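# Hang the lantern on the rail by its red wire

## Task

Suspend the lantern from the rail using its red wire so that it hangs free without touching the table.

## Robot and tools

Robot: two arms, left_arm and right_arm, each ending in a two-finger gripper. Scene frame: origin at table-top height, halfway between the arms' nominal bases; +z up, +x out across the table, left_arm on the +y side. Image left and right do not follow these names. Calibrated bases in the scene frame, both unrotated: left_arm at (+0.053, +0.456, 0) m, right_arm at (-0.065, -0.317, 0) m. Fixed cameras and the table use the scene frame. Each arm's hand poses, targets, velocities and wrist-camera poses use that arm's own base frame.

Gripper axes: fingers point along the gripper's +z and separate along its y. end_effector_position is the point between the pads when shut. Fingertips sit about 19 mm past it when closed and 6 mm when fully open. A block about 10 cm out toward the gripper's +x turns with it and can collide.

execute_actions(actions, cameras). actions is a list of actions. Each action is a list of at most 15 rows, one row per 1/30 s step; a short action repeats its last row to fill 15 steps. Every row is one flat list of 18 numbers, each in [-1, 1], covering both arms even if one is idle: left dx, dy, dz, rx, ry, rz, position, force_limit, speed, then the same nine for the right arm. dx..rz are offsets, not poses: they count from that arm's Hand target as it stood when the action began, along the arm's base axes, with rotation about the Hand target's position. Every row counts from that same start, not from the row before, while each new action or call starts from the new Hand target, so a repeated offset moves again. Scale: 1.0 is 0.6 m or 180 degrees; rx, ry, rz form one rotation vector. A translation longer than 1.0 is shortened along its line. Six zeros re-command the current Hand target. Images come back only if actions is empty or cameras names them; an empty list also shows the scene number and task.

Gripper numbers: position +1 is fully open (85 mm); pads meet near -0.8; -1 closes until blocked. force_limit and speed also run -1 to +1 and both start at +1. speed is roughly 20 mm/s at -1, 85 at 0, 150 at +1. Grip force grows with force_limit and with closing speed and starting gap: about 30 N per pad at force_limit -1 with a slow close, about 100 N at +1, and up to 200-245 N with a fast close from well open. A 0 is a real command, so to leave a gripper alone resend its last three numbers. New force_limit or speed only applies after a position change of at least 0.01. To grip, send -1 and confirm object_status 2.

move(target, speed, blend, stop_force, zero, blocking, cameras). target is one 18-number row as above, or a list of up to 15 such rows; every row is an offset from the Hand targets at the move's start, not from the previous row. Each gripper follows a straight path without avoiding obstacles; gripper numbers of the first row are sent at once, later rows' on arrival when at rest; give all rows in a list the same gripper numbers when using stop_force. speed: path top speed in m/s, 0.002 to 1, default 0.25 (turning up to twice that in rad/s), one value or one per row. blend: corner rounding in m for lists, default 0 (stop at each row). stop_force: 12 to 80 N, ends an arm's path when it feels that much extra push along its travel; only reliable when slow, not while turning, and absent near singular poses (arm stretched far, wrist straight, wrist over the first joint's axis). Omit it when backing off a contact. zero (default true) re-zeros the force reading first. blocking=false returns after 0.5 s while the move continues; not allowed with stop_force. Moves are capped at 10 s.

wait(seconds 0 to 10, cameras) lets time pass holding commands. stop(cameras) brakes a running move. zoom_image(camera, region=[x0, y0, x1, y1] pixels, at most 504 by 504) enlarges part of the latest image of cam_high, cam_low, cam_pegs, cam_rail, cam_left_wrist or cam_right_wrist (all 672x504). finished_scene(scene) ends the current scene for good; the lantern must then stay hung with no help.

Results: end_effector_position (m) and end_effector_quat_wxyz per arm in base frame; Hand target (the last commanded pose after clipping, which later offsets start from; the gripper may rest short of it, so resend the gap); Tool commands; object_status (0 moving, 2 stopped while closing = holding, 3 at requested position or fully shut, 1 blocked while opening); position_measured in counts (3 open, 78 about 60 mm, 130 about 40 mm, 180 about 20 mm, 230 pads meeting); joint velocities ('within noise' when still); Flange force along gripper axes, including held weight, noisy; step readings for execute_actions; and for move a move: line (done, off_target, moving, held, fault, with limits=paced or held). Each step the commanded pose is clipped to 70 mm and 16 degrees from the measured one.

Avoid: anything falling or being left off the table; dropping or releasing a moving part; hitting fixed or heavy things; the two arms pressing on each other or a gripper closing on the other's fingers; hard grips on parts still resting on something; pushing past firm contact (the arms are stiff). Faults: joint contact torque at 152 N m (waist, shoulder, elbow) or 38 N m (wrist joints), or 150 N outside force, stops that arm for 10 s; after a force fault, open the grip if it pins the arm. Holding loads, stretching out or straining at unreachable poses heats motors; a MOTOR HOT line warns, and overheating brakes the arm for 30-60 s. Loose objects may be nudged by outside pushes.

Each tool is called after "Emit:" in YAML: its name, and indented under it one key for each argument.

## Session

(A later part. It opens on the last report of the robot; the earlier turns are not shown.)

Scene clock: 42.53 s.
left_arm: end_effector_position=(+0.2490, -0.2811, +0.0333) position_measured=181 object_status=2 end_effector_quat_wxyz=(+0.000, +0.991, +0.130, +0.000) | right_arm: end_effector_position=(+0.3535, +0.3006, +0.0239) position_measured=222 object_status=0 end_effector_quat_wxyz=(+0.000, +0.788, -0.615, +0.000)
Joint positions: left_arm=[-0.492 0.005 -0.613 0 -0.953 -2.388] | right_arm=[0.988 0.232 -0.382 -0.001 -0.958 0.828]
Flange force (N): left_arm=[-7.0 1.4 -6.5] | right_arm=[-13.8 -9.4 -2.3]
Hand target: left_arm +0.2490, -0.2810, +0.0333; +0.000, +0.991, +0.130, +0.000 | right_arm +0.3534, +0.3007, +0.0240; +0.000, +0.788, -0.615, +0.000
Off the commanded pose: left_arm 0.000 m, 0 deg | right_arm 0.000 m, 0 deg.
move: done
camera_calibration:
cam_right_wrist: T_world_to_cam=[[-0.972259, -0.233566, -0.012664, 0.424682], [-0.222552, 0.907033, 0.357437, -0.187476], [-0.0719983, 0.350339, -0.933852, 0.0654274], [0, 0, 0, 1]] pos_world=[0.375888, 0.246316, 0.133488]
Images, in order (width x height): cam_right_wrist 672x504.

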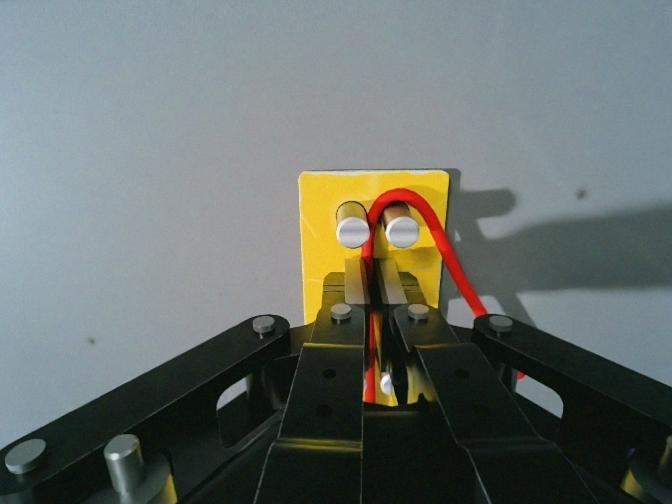

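Emit:
move:
  target:
    - [0,0,0,0,0,0,-1,-0.4,-1,0,0,0.1,0,0,0,-1,-0.6,-1]
    - [0,0,0,0,0,0,0.4,-0.4,0,0,0,0.1,0,0,0,-1,-0.6,-1]
    - [0,0.02,0.3,0,0,0,0.4,-0.4,0,-0.08,0.02,0.22,0,0,0,-1,-0.6,-1]
    - [0,0.26,0.45,0,0,0,0.4,-0.4,0,-0.12,0.03,0.22,0,0,0,-1,-0.6,-1]
    - [0,0.26,0.45,0,0,0,0.4,-0.4,0,-0.12,0.03,0.22,0,0,-0.5,-1,-0.6,-1]
    - [0,0.26,0.45,0,0,0,0.4,-0.4,0,-0.0332,0.1338,0.22,0,0,-1,-1,-0.6,-1]
  speed: [0.08,0.2,0.25,0.4,0.5,0.5]
  blend: [0,0,0.02,0.02,0.02,0]
  cameras: ["all"]

Emit:
zoom_image:
  camera: "cam_right_wrist"
  region: [100, 50, 600, 420]

Scene clock: 52.07 s.
left_arm: end_effector_position=(+0.2490, -0.1250, +0.3033) position_measured=78 object_status=3 end_effector_quat_wxyz=(+0.000, +0.991, +0.130, +0.000) | right_arm: end_effector_position=(+0.3335, +0.3809, +0.1560) position_measured=222 object_status=2 end_effector_quat_wxyz=(+0.000, +0.615, +0.788, +0.000)
Joint positions: left_arm=[0.02 -0.451 -0.307 0 -1.715 -2.9] | right_arm=[1.112 0.187 -0.095 0.001 -1.288 -2.438]
Flange force (N): left_arm=[-5.7 0.4 3.3] | right_arm=[8.1 5.9 -2.0]
Hand target: left_arm +0.2490, -0.1250, +0.3033; +0.000, +0.991, +0.130, +0.000 | right_arm +0.3335, +0.3809, +0.1560; +0.000, +0.615, +0.788, +0.000
Off the commanded pose: left_arm 0.000 m, 0 deg | right_arm 0.000 m, 0 deg.
move: done; limits=paced
camera_calibration:
cam_left_wrist: T_world_to_cam=[[0.260306, -0.965505, 0.00630026, -0.178394], [-0.912818, -0.243965, 0.327481, 0.118925], [-0.314648, -0.0909965, -0.944837, 0.483761], [0, 0, 0, 1]] pos_world=[0.307208, -0.0992062, 0.419253]
cam_right_wrist: T_world_to_cam=[[0.972259, 0.233566, -0.012664, -0.400688], [0.222552, -0.907033, 0.357437, 0.230669], [0.0719983, -0.350339, -0.933852, 0.378125], [0, 0, 0, 1]] pos_world=[0.311012, 0.435284, 0.265588]

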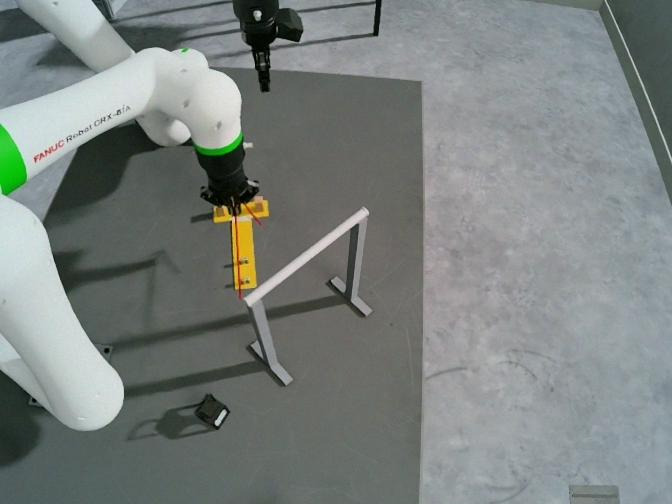

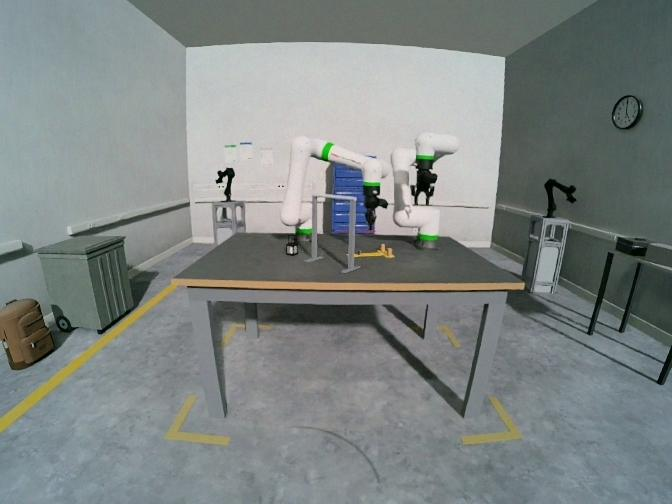

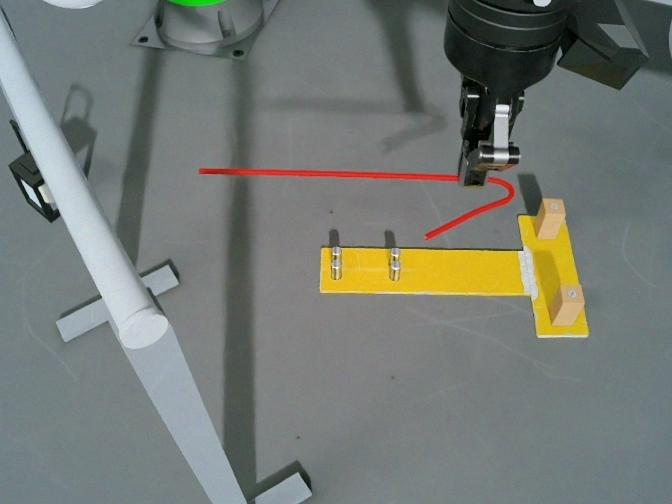

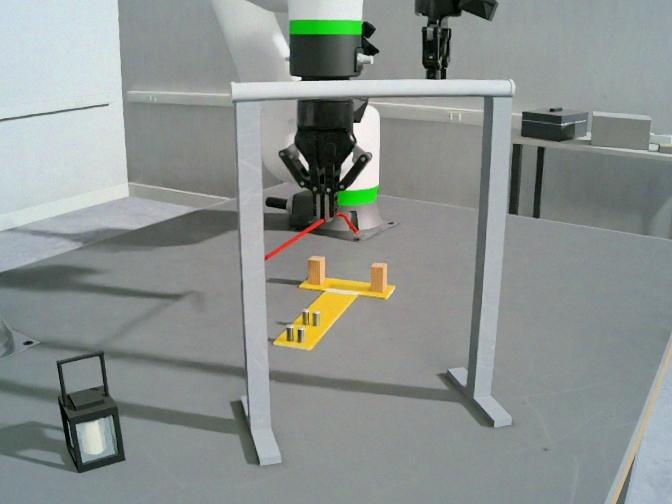

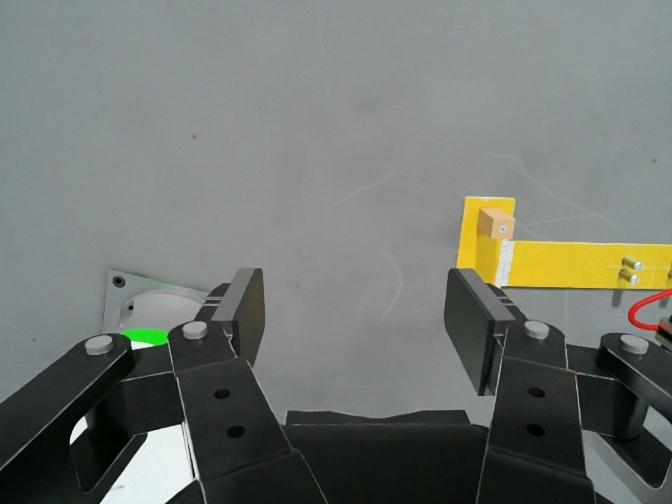

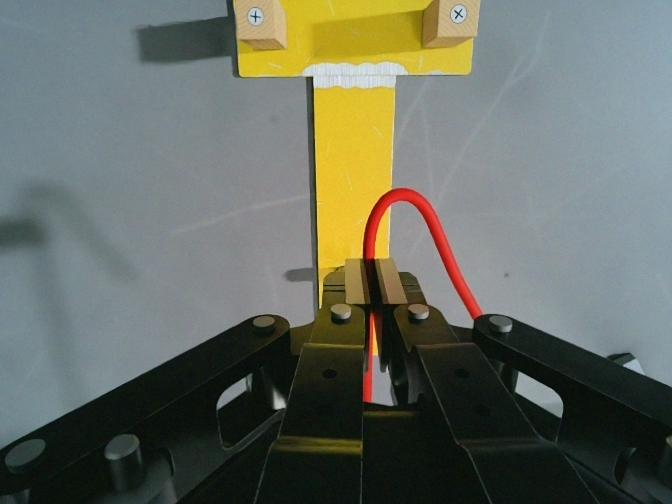

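Scaled by 1.008 from the camera's 672x504 image, which has a finer 960x720 frame.

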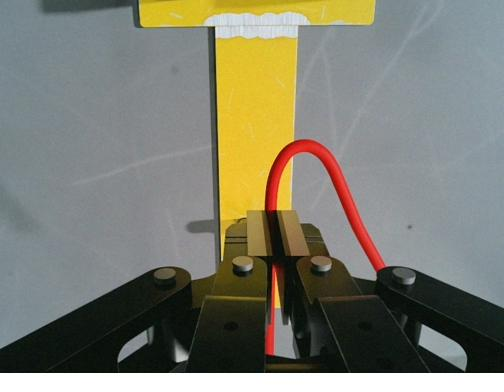

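Emit:
move:
  target: [0,0,0,0,0,0,0.4,-0.4,0,0,0,-0.1817,0,0,0,-1,-0.6,-1]
  speed: 0.2
  cameras: ["cam_pegs","cam_rail","cam_right_wrist"]

Emit:
zoom_image:
  camera: "cam_pegs"
  region: [200, 150, 500, 350]

Emit:
zoom_image:
  camera: "cam_rail"
  region: [240, 250, 400, 370]

Scene clock: 53.80 s.
left_arm: end_effector_position=(+0.2490, -0.1250, +0.3033) position_measured=78 object_status=3 end_effector_quat_wxyz=(+0.000, +0.991, +0.130, +0.000) | right_arm: end_effector_position=(+0.3335, +0.3810, +0.0470) position_measured=222 object_status=2 end_effector_quat_wxyz=(+0.000, +0.615, +0.788, +0.000)
Joint positions: left_arm=[0.02 -0.451 -0.307 0 -1.715 -2.9] | right_arm=[1.112 0.293 -0.239 0.001 -1.038 -2.438]
Flange force (N): left_arm=[-5.4 -0.1 3.3] | right_arm=[9.2 6.7 -0.5]
Hand target: left_arm +0.2490, -0.1250, +0.3033; +0.000, +0.991, +0.130, +0.000 | right_arm +0.3335, +0.3809, +0.0469; +0.000, +0.615, +0.788, +0.000
Off the commanded pose: left_arm 0.000 m, 0 deg | right_arm 0.000 m, 0 deg.
move: done
camera_calibration:
cam_right_wrist: T_world_to_cam=[[0.972237, 0.233654, -0.0126978, -0.402095], [0.222647, -0.907011, 0.357435, 0.269591], [0.0719993, -0.350339, -0.933852, 0.276335], [0, 0, 0, 1]] pos_world=[0.311012, 0.435284, 0.156588]
Images, in order (width x height): cam_pegs 672x504, cam_rail 672x504, cam_right_wrist 672x504.

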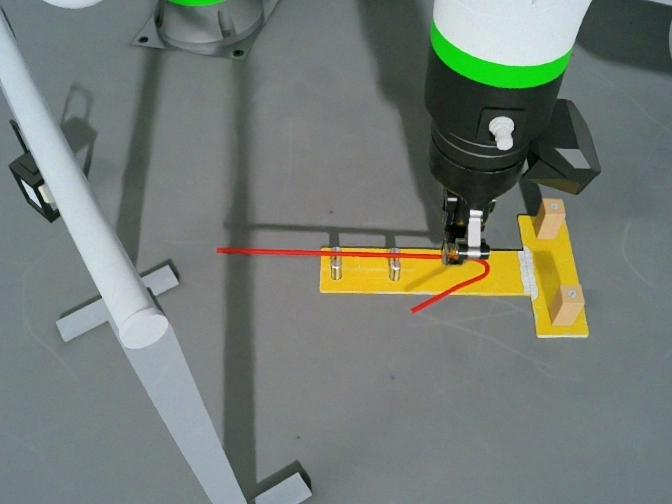

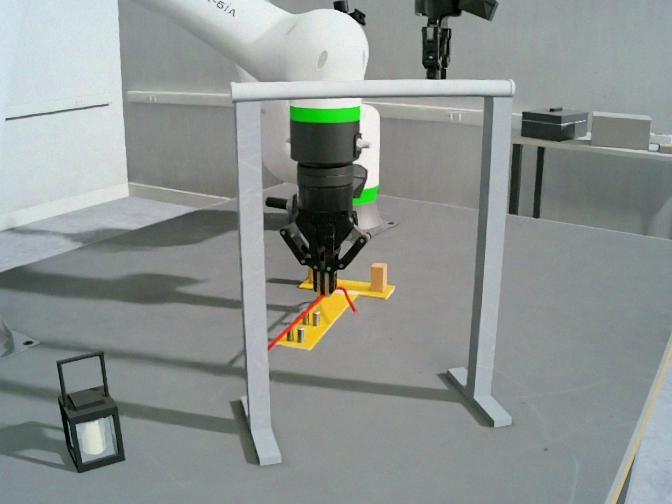

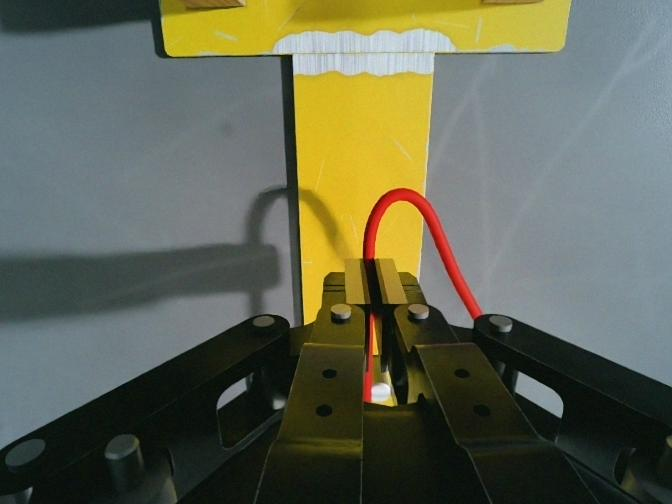

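Scaled by 1.680 from the camera's 672x504 image, which has a finer 960x720 frame.

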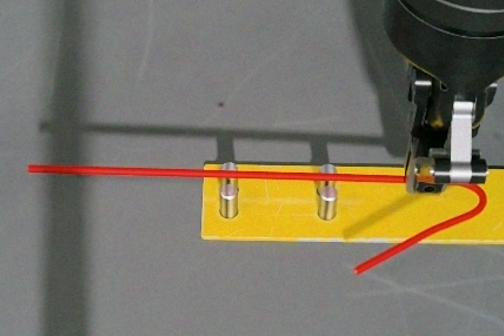

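Scaled by 3.150 from the camera's 672x504 image, which has a finer 960x720 frame.

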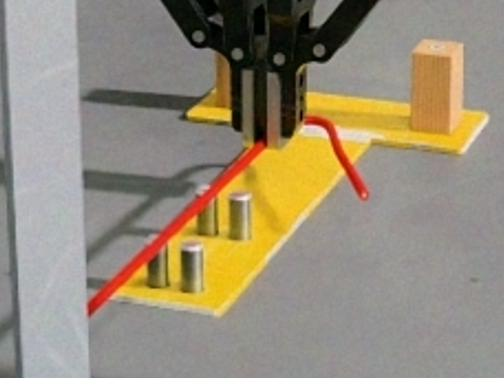

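Emit:
move:
  target: [0,0,0,0,0,0,0.4,-0.4,0,0.0065,0.0016,-0.0167,0,0,0,-1,-0.6,-1]
  speed: 0.05
  cameras: ["cam_pegs","cam_rail"]

Emit:
zoom_image:
  camera: "cam_pegs"
  region: [300, 200, 500, 320]

Emit:
zoom_image:
  camera: "cam_rail"
  region: [260, 280, 370, 360]

Scene clock: 56.43 s.
left_arm: end_effector_position=(+0.2490, -0.1250, +0.3033) position_measured=78 object_status=3 end_effector_quat_wxyz=(+0.000, +0.991, +0.130, +0.000) | right_arm: end_effector_position=(+0.3374, +0.3819, +0.0370) position_measured=222 object_status=2 end_effector_quat_wxyz=(+0.000, +0.615, +0.788, +0.000)
Joint positions: left_arm=[0.02 -0.451 -0.307 0 -1.715 -2.9] | right_arm=[1.106 0.314 -0.239 0.001 -1.018 -2.432]
Flange force (N): left_arm=[-5.5 -0.1 2.6] | right_arm=[5.6 2.8 -3.7]
Hand target: left_arm +0.2490, -0.1250, +0.3033; +0.000, +0.991, +0.130, +0.000 | right_arm +0.3374, +0.3819, +0.0369; +0.000, +0.615, +0.788, +0.000
Off the commanded pose: left_arm 0.000 m, 0 deg | right_arm 0.000 m, 0 deg.
move: done
Images, in order (width x height): cam_pegs 672x504, cam_rail 672x504.

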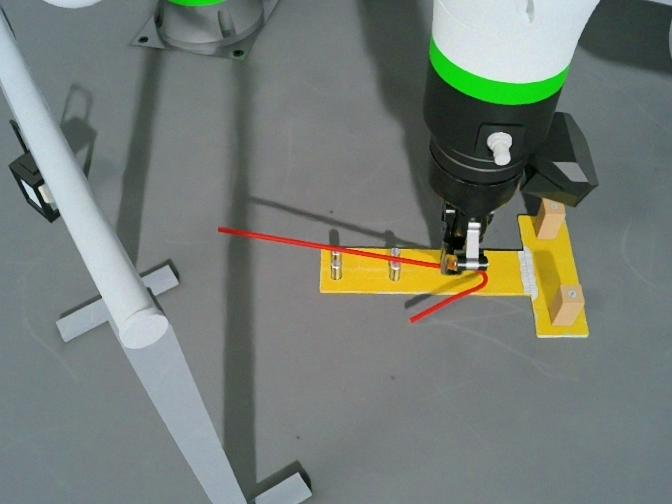

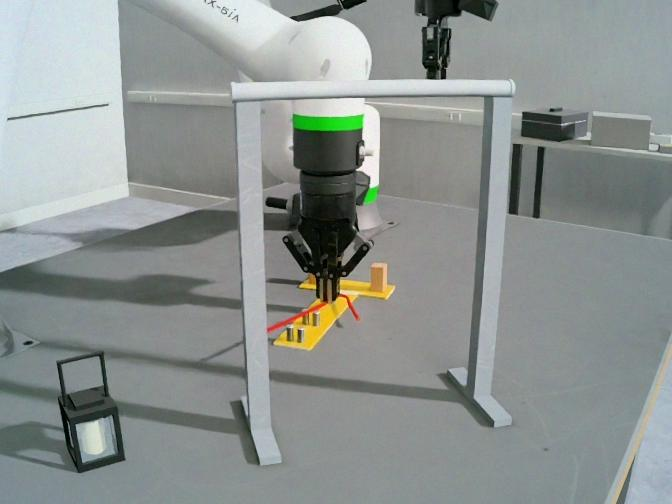

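Scaled by 2.520 from the camera's 672x504 image, which has a finer 960x720 frame.

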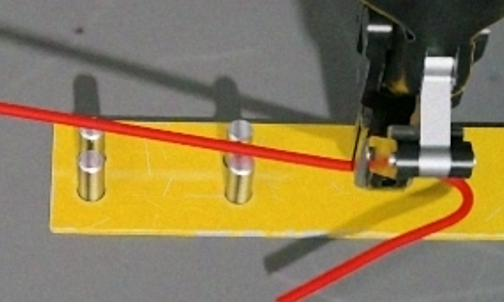

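Scaled by 4.582 from the camera's 672x504 image, which has a finer 960x720 frame.

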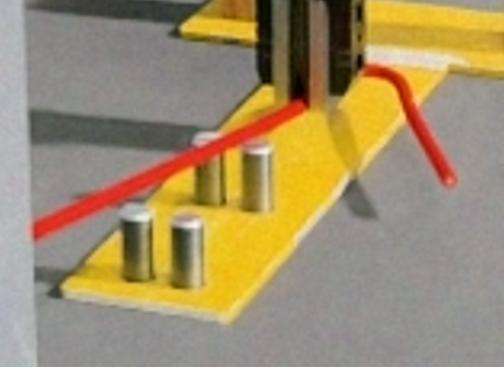

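Emit:
move:
  target: [0,0,0,0,0,0,0.4,-0.4,0,0.008,0.002,0.035,0,0,0,-1,-0.6,-1]
  speed: 0.1
  cameras: ["cam_pegs","cam_rail","cam_low"]

Emit:
zoom_image:
  camera: "cam_pegs"
  region: [200, 180, 500, 330]

Emit:
zoom_image:
  camera: "cam_rail"
  region: [260, 280, 370, 360]

Emit:
zoom_image:
  camera: "cam_low"
  region: [300, 200, 420, 280]

Scene clock: 59.60 s.
left_arm: end_effector_position=(+0.2490, -0.1250, +0.3033) position_measured=78 object_status=3 end_effector_quat_wxyz=(+0.000, +0.991, +0.130, +0.000) | right_arm: end_effector_position=(+0.3422, +0.3831, +0.0578) position_measured=222 object_status=2 end_effector_quat_wxyz=(+0.000, +0.615, +0.788, +0.000)
Joint positions: left_arm=[0.02 -0.451 -0.307 0 -1.715 -2.9] | right_arm=[1.098 0.297 -0.206 0.001 -1.068 -2.425]
Flange force (N): left_arm=[-6.0 -0.4 3.6] | right_arm=[7.7 4.5 1.4]
Hand target: left_arm +0.2490, -0.1250, +0.3033; +0.000, +0.991, +0.130, +0.000 | right_arm +0.3422, +0.3831, +0.0579; +0.000, +0.615, +0.788, +0.000
Off the commanded pose: left_arm 0.000 m, 0 deg | right_arm 0.000 m, 0 deg.
move: done
Images, in order (width x height): cam_low 672x504, cam_pegs 672x504, cam_rail 672x504.

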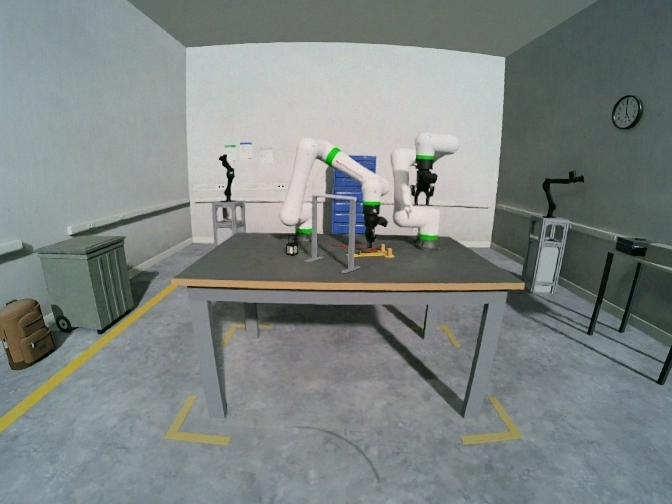

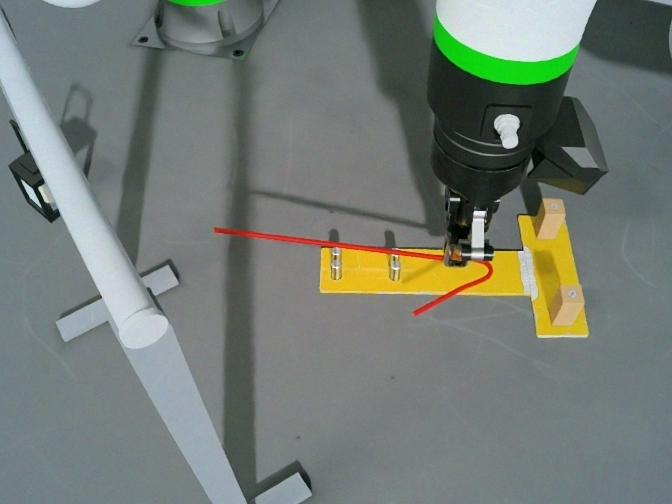

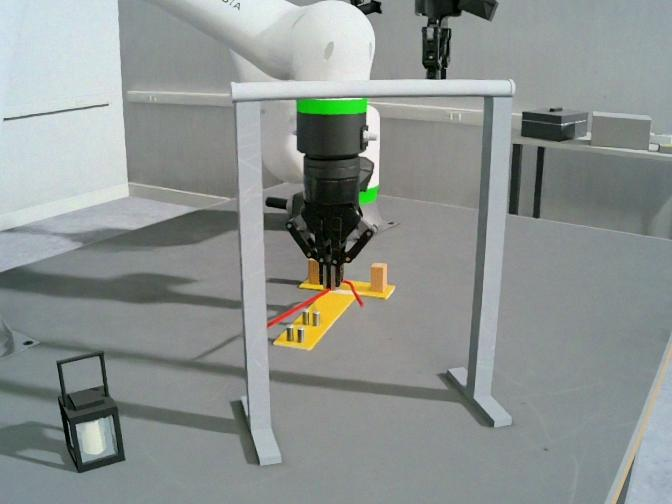

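Scaled by 1.680 from the camera's 672x504 image, which has a finer 960x720 frame.

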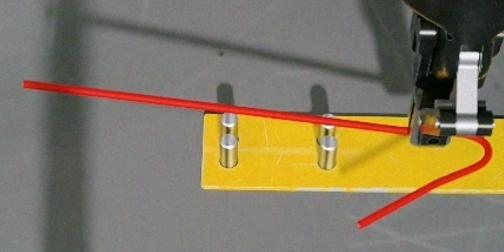

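Scaled by 4.582 from the camera's 672x504 image, which has a finer 960x720 frame.

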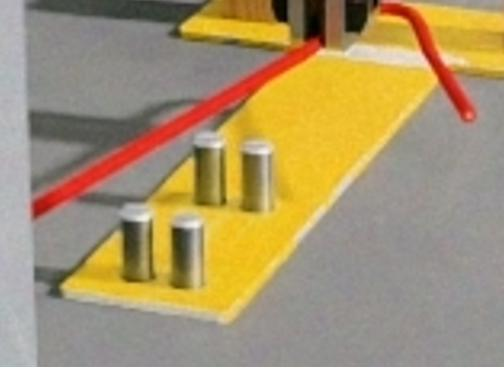

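Scaled by 4.200 from the camera's 672x504 image, which has a finer 960x720 frame.

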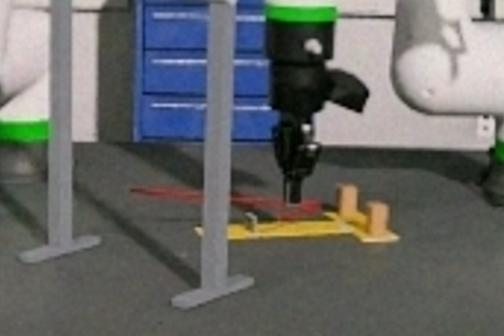

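Emit:
move:
  target: [0,0,0,0,0,0,0.4,-0.4,0,0,0,-0.005,0.0485,0.012,0,-1,-0.6,-1]
  speed: 0.15
  cameras: ["cam_pegs","cam_rail","cam_low"]

Emit:
zoom_image:
  camera: "cam_pegs"
  region: [200, 180, 500, 330]

Emit:
zoom_image:
  camera: "cam_rail"
  region: [260, 280, 370, 360]

Emit:
zoom_image:
  camera: "cam_low"
  region: [300, 200, 420, 280]

Scene clock: 61.83 s.
left_arm: end_effector_position=(+0.2490, -0.1250, +0.3033) position_measured=78 object_status=3 end_effector_quat_wxyz=(+0.000, +0.991, +0.130, +0.000) | right_arm: end_effector_position=(+0.3422, +0.3831, +0.0549) position_measured=222 object_status=2 end_effector_quat_wxyz=(-0.061, +0.614, +0.786, +0.049)
Joint positions: left_arm=[0.02 -0.451 -0.307 0 -1.715 -2.9] | right_arm=[1.027 0.246 -0.248 -0.134 -0.969 -2.283]
Flange force (N): left_arm=[-5.2 0.5 2.9] | right_arm=[7.4 5.6 1.8]
Hand target: left_arm +0.2490, -0.1250, +0.3033; +0.000, +0.991, +0.130, +0.000 | right_arm +0.3422, +0.3831, +0.0549; -0.061, +0.614, +0.786, +0.049
Off the commanded pose: left_arm 0.000 m, 0 deg | right_arm 0.000 m, 0 deg.
move: done
Images, in order (width x height): cam_low 672x504, cam_pegs 672x504, cam_rail 672x504.

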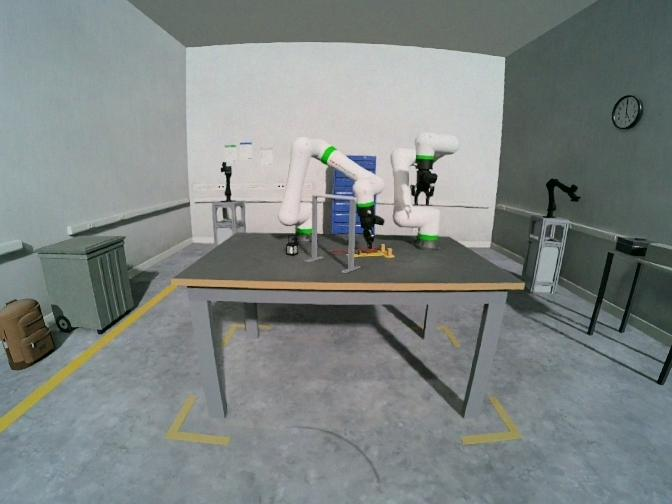

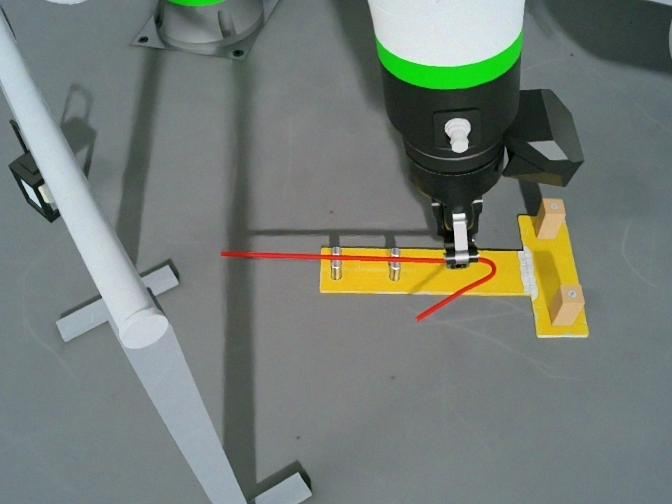

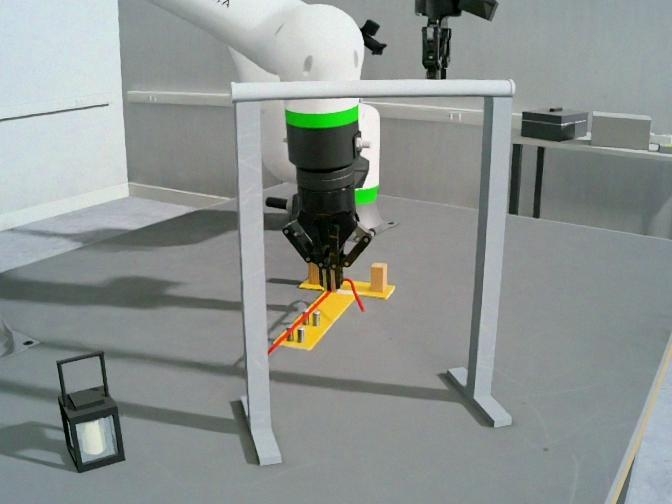

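Scaled by 1.680 from the camera's 672x504 image, which has a finer 960x720 frame.

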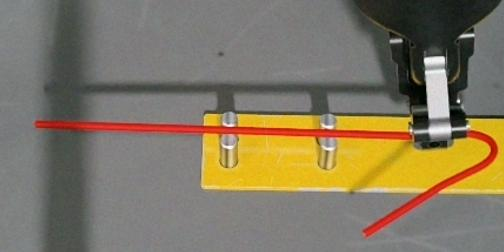

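Scaled by 4.582 from the camera's 672x504 image, which has a finer 960x720 frame.

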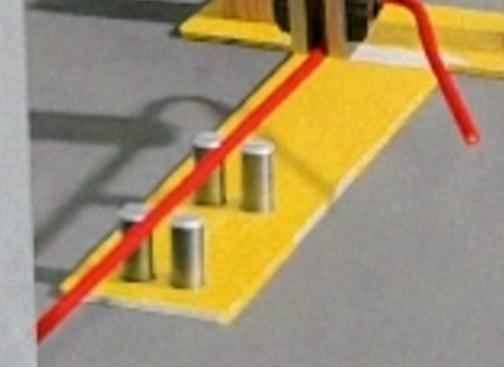

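Scaled by 4.200 from the camera's 672x504 image, which has a finer 960x720 frame.

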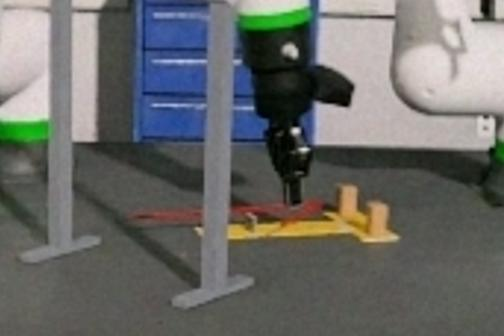

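Emit:
move:
  target: [0,0,0,0,0,0,0.4,-0.4,0,0,0,-0.02,0,0,0,-1,-0.6,-1]
  speed: 0.05
  cameras: ["cam_pegs","cam_rail","cam_low"]

Emit:
zoom_image:
  camera: "cam_pegs"
  region: [200, 180, 500, 330]

Emit:
zoom_image:
  camera: "cam_rail"
  region: [260, 280, 370, 360]

Scene clock: 63.73 s.
left_arm: end_effector_position=(+0.2490, -0.1250, +0.3033) position_measured=78 object_status=3 end_effector_quat_wxyz=(+0.000, +0.991, +0.130, +0.000) | right_arm: end_effector_position=(+0.3422, +0.3831, +0.0430) position_measured=222 object_status=2 end_effector_quat_wxyz=(-0.061, +0.614, +0.786, +0.049)
Joint positions: left_arm=[0.02 -0.451 -0.307 0 -1.715 -2.9] | right_arm=[1.027 0.262 -0.259 -0.136 -0.942 -2.278]
Flange force (N): left_arm=[-4.5 1.3 2.7] | right_arm=[9.4 6.0 -1.6]
Hand target: left_arm +0.2490, -0.1250, +0.3033; +0.000, +0.991, +0.130, +0.000 | right_arm +0.3422, +0.3831, +0.0429; -0.061, +0.614, +0.786, +0.049
Off the commanded pose: left_arm 0.000 m, 0 deg | right_arm 0.000 m, 0 deg.
move: done
Images, in order (width x height): cam_low 672x504, cam_pegs 672x504, cam_rail 672x504.

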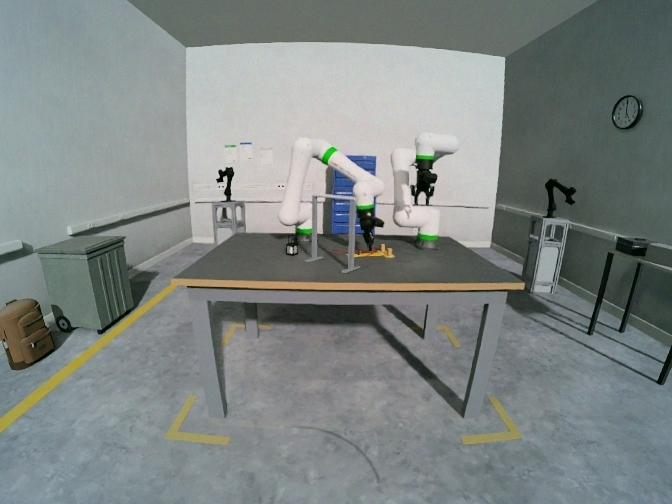

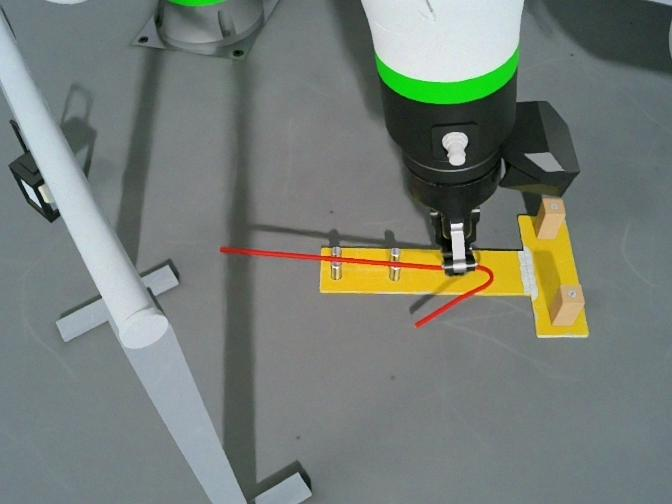

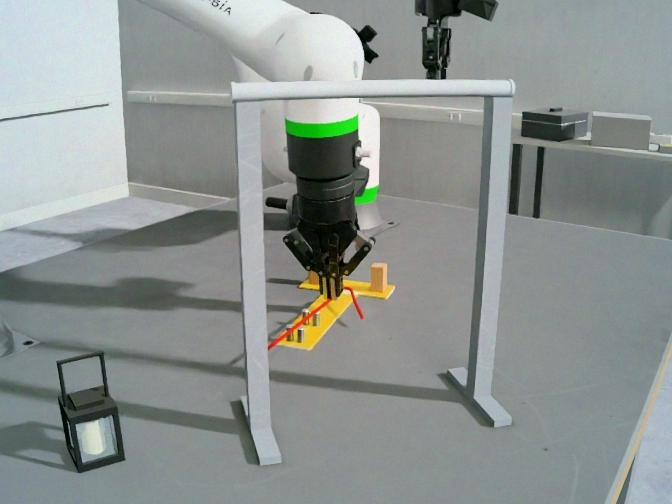

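Scaled by 1.680 from the camera's 672x504 image, which has a finer 960x720 frame.

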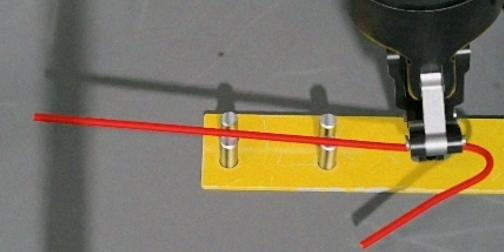

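Scaled by 4.582 from the camera's 672x504 image, which has a finer 960x720 frame.

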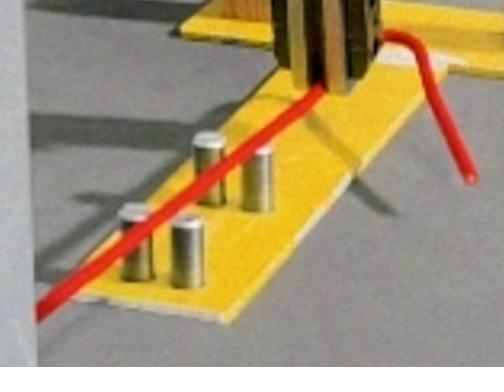

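Emit:
move:
  target: [0,0,0,0,0,0,0.4,-0.4,0,0,0,0.03,0,0,0,-1,-0.6,-1]
  speed: 0.1
  cameras: ["cam_high","cam_right_wrist","cam_pegs","cam_rail","cam_left_wrist"]

Emit:
zoom_image:
  camera: "cam_high"
  region: [190, 170, 310, 320]

Emit:
zoom_image:
  camera: "cam_right_wrist"
  region: [240, 120, 490, 420]

Emit:
zoom_image:
  camera: "cam_pegs"
  region: [200, 180, 500, 330]

Emit:
zoom_image:
  camera: "cam_rail"
  region: [260, 280, 370, 360]

Scene clock: 68.10 s.
left_arm: end_effector_position=(+0.2490, -0.1250, +0.3033) position_measured=78 object_status=3 end_effector_quat_wxyz=(+0.000, +0.991, +0.130, +0.000) | right_arm: end_effector_position=(+0.3423, +0.3830, +0.0609) position_measured=222 object_status=2 end_effector_quat_wxyz=(-0.061, +0.614, +0.786, +0.049)
Joint positions: left_arm=[0.02 -0.451 -0.307 0 -1.715 -2.9] | right_arm=[1.027 0.239 -0.242 -0.132 -0.983 -2.285]
Flange force (N): left_arm=[-5.6 -0.3 3.5] | right_arm=[6.5 3.7 2.4]
Hand target: left_arm +0.2490, -0.1250, +0.3033; +0.000, +0.991, +0.130, +0.000 | right_arm +0.3422, +0.3831, +0.0609; -0.061, +0.614, +0.786, +0.049
Off the commanded pose: left_arm 0.000 m, 0 deg | right_arm 0.000 m, 0 deg.
move: done
camera_calibration:
cam_left_wrist: T_world_to_cam=[[0.260306, -0.965505, 0.00630026, -0.178394], [-0.912818, -0.243965, 0.327481, 0.118925], [-0.314648, -0.0909965, -0.944837, 0.483761], [0, 0, 0, 1]] pos_world=[0.307208, -0.0992062, 0.419253]
cam_right_wrist: T_world_to_cam=[[0.97181, 0.23537, -0.0136296, -0.411471], [0.23303, -0.950152, 0.207143, 0.28675], [0.0358051, -0.20448, -0.978216, 0.248615], [0, 0, 0, 1]] pos_world=[0.324149, 0.420141, 0.178193]
Images, in order (width x height): cam_high 672x504, cam_pegs 672x504, cam_rail 672x504, cam_left_wrist 672x504, cam_right_wrist 672x504.

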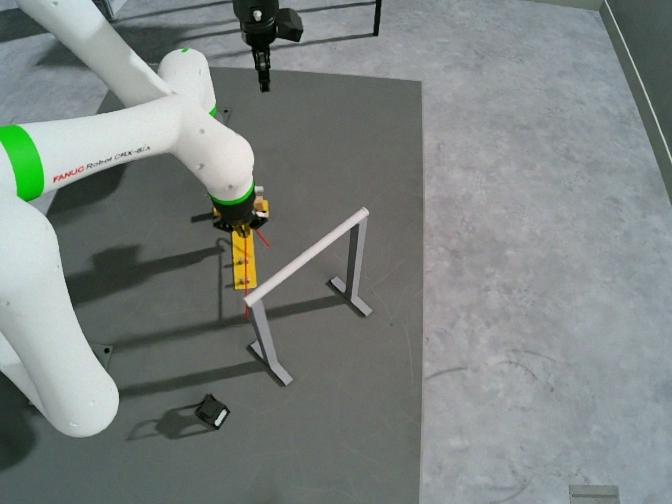

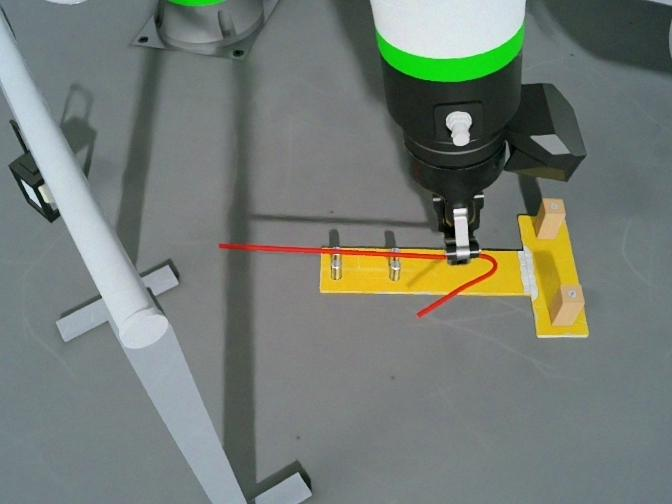

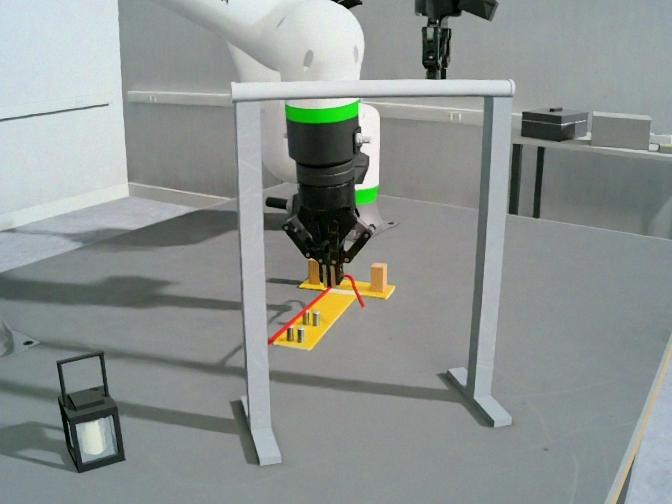

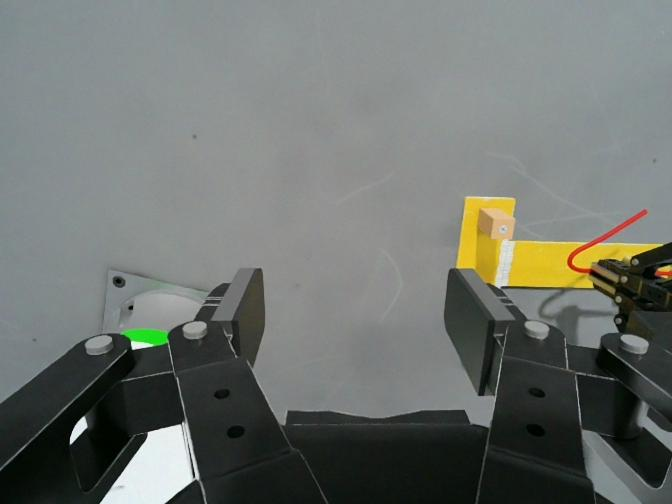

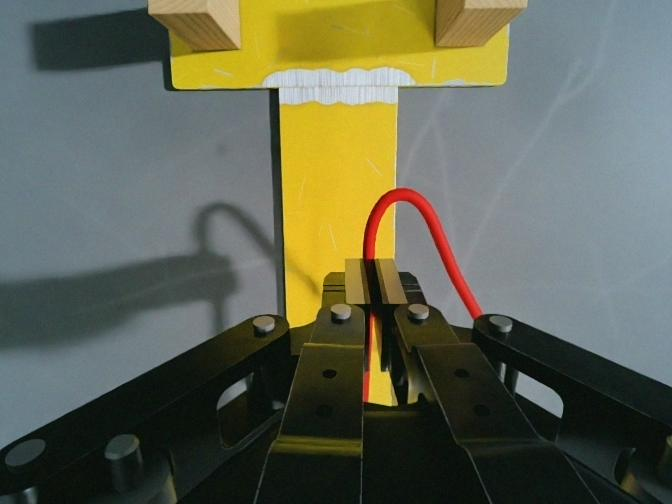

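Scaled by 3.360 from the camera's 672x504 image, which has a finer 960x720 frame.

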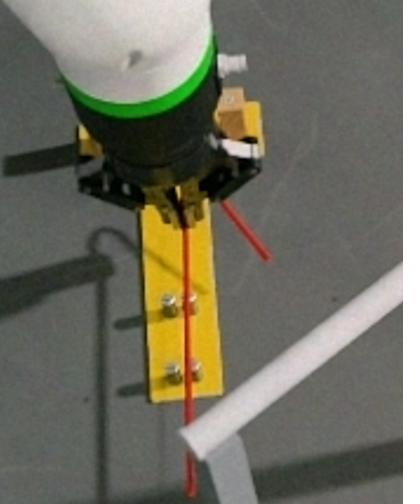

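Scaled by 1.680 from the camera's 672x504 image, which has a finer 960x720 frame.

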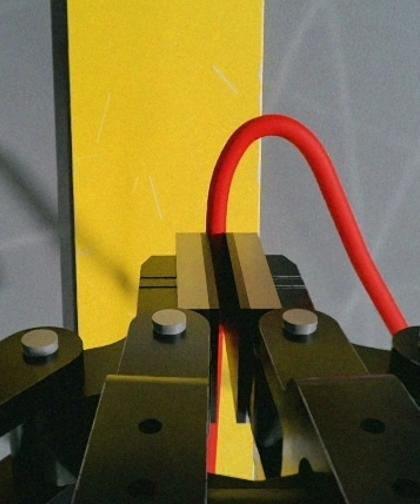

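Scaled by 1.680 from the camera's 672x504 image, which has a finer 960x720 frame.

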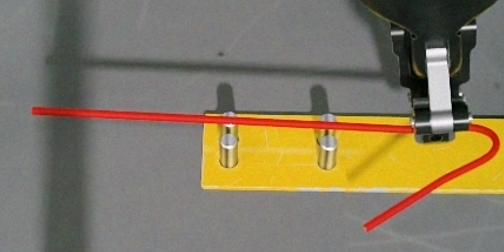

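Scaled by 4.582 from the camera's 672x504 image, which has a finer 960x720 frame.

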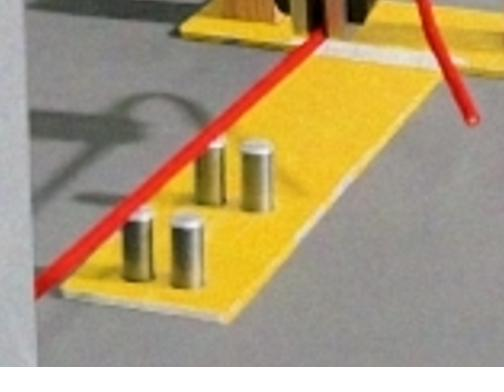

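Emit:
move:
  target: [0,0,0,0,0,0,0.4,-0.4,0,-0.0147,-0.0037,-0.012,0.0129,0.0032,0.0072,-1,-0.6,-1]
  speed: 0.1
  cameras: ["cam_high","cam_pegs","cam_rail"]

Emit:
zoom_image:
  camera: "cam_high"
  region: [190, 170, 310, 320]

Emit:
zoom_image:
  camera: "cam_pegs"
  region: [200, 180, 500, 330]

Emit:
zoom_image:
  camera: "cam_rail"
  region: [260, 280, 370, 360]

Scene clock: 71.23 s.
left_arm: end_effector_position=(+0.2490, -0.1250, +0.3033) position_measured=78 object_status=3 end_effector_quat_wxyz=(+0.000, +0.991, +0.130, +0.000) | right_arm: end_effector_position=(+0.3334, +0.3809, +0.0537) position_measured=222 object_status=2 end_effector_quat_wxyz=(-0.078, +0.604, +0.791, +0.061)
Joint positions: left_arm=[0.02 -0.451 -0.307 0 -1.715 -2.9] | right_arm=[1.017 0.221 -0.276 -0.177 -0.944 -2.226]
Flange force (N): left_arm=[-5.5 -0.4 3.7] | right_arm=[7.6 4.7 2.2]
Hand target: left_arm +0.2490, -0.1250, +0.3033; +0.000, +0.991, +0.130, +0.000 | right_arm +0.3334, +0.3809, +0.0537; -0.078, +0.604, +0.791, +0.061
Off the commanded pose: left_arm 0.000 m, 0 deg | right_arm 0.000 m, 0 deg.
move: done
Images, in order (width x height): cam_high 672x504, cam_pegs 672x504, cam_rail 672x504.

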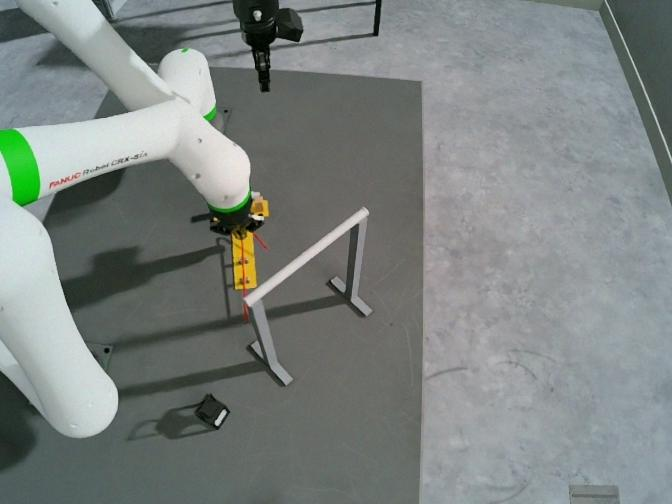

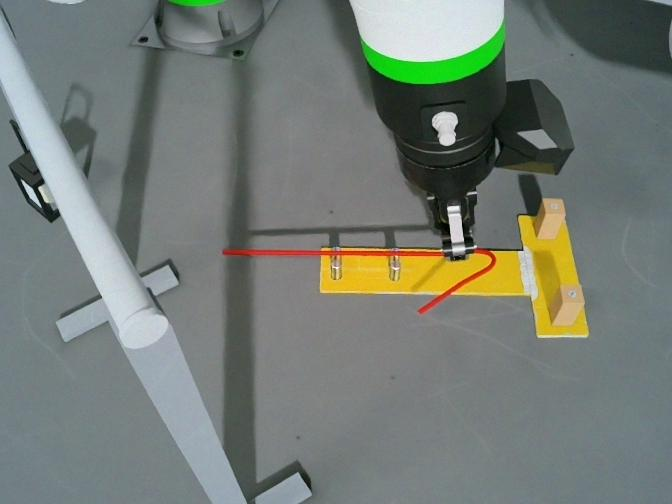

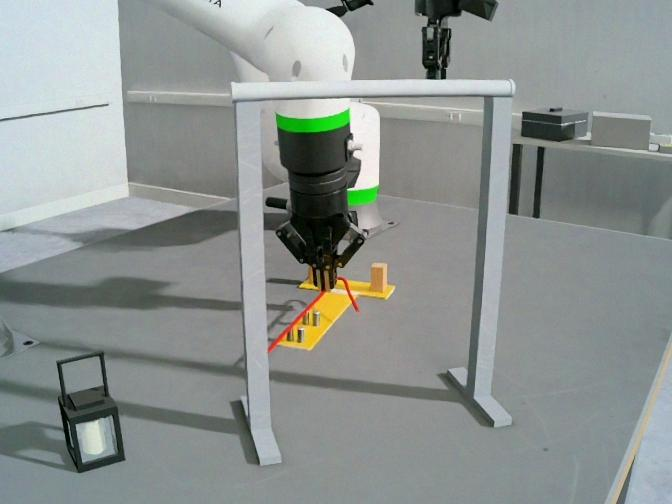

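Scaled by 3.360 from the camera's 672x504 image, which has a finer 960x720 frame.

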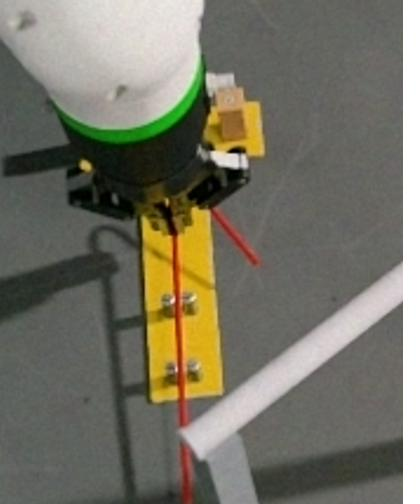

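Scaled by 1.680 from the camera's 672x504 image, which has a finer 960x720 frame.

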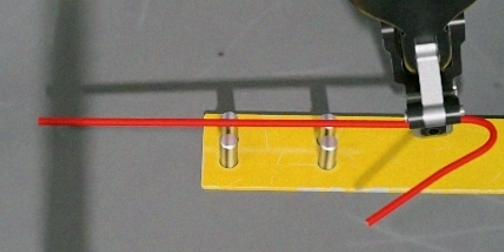

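Scaled by 4.582 from the camera's 672x504 image, which has a finer 960x720 frame.

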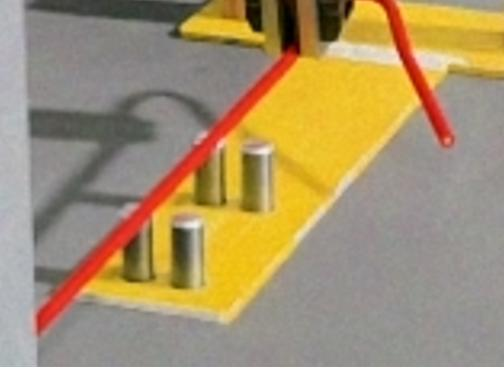

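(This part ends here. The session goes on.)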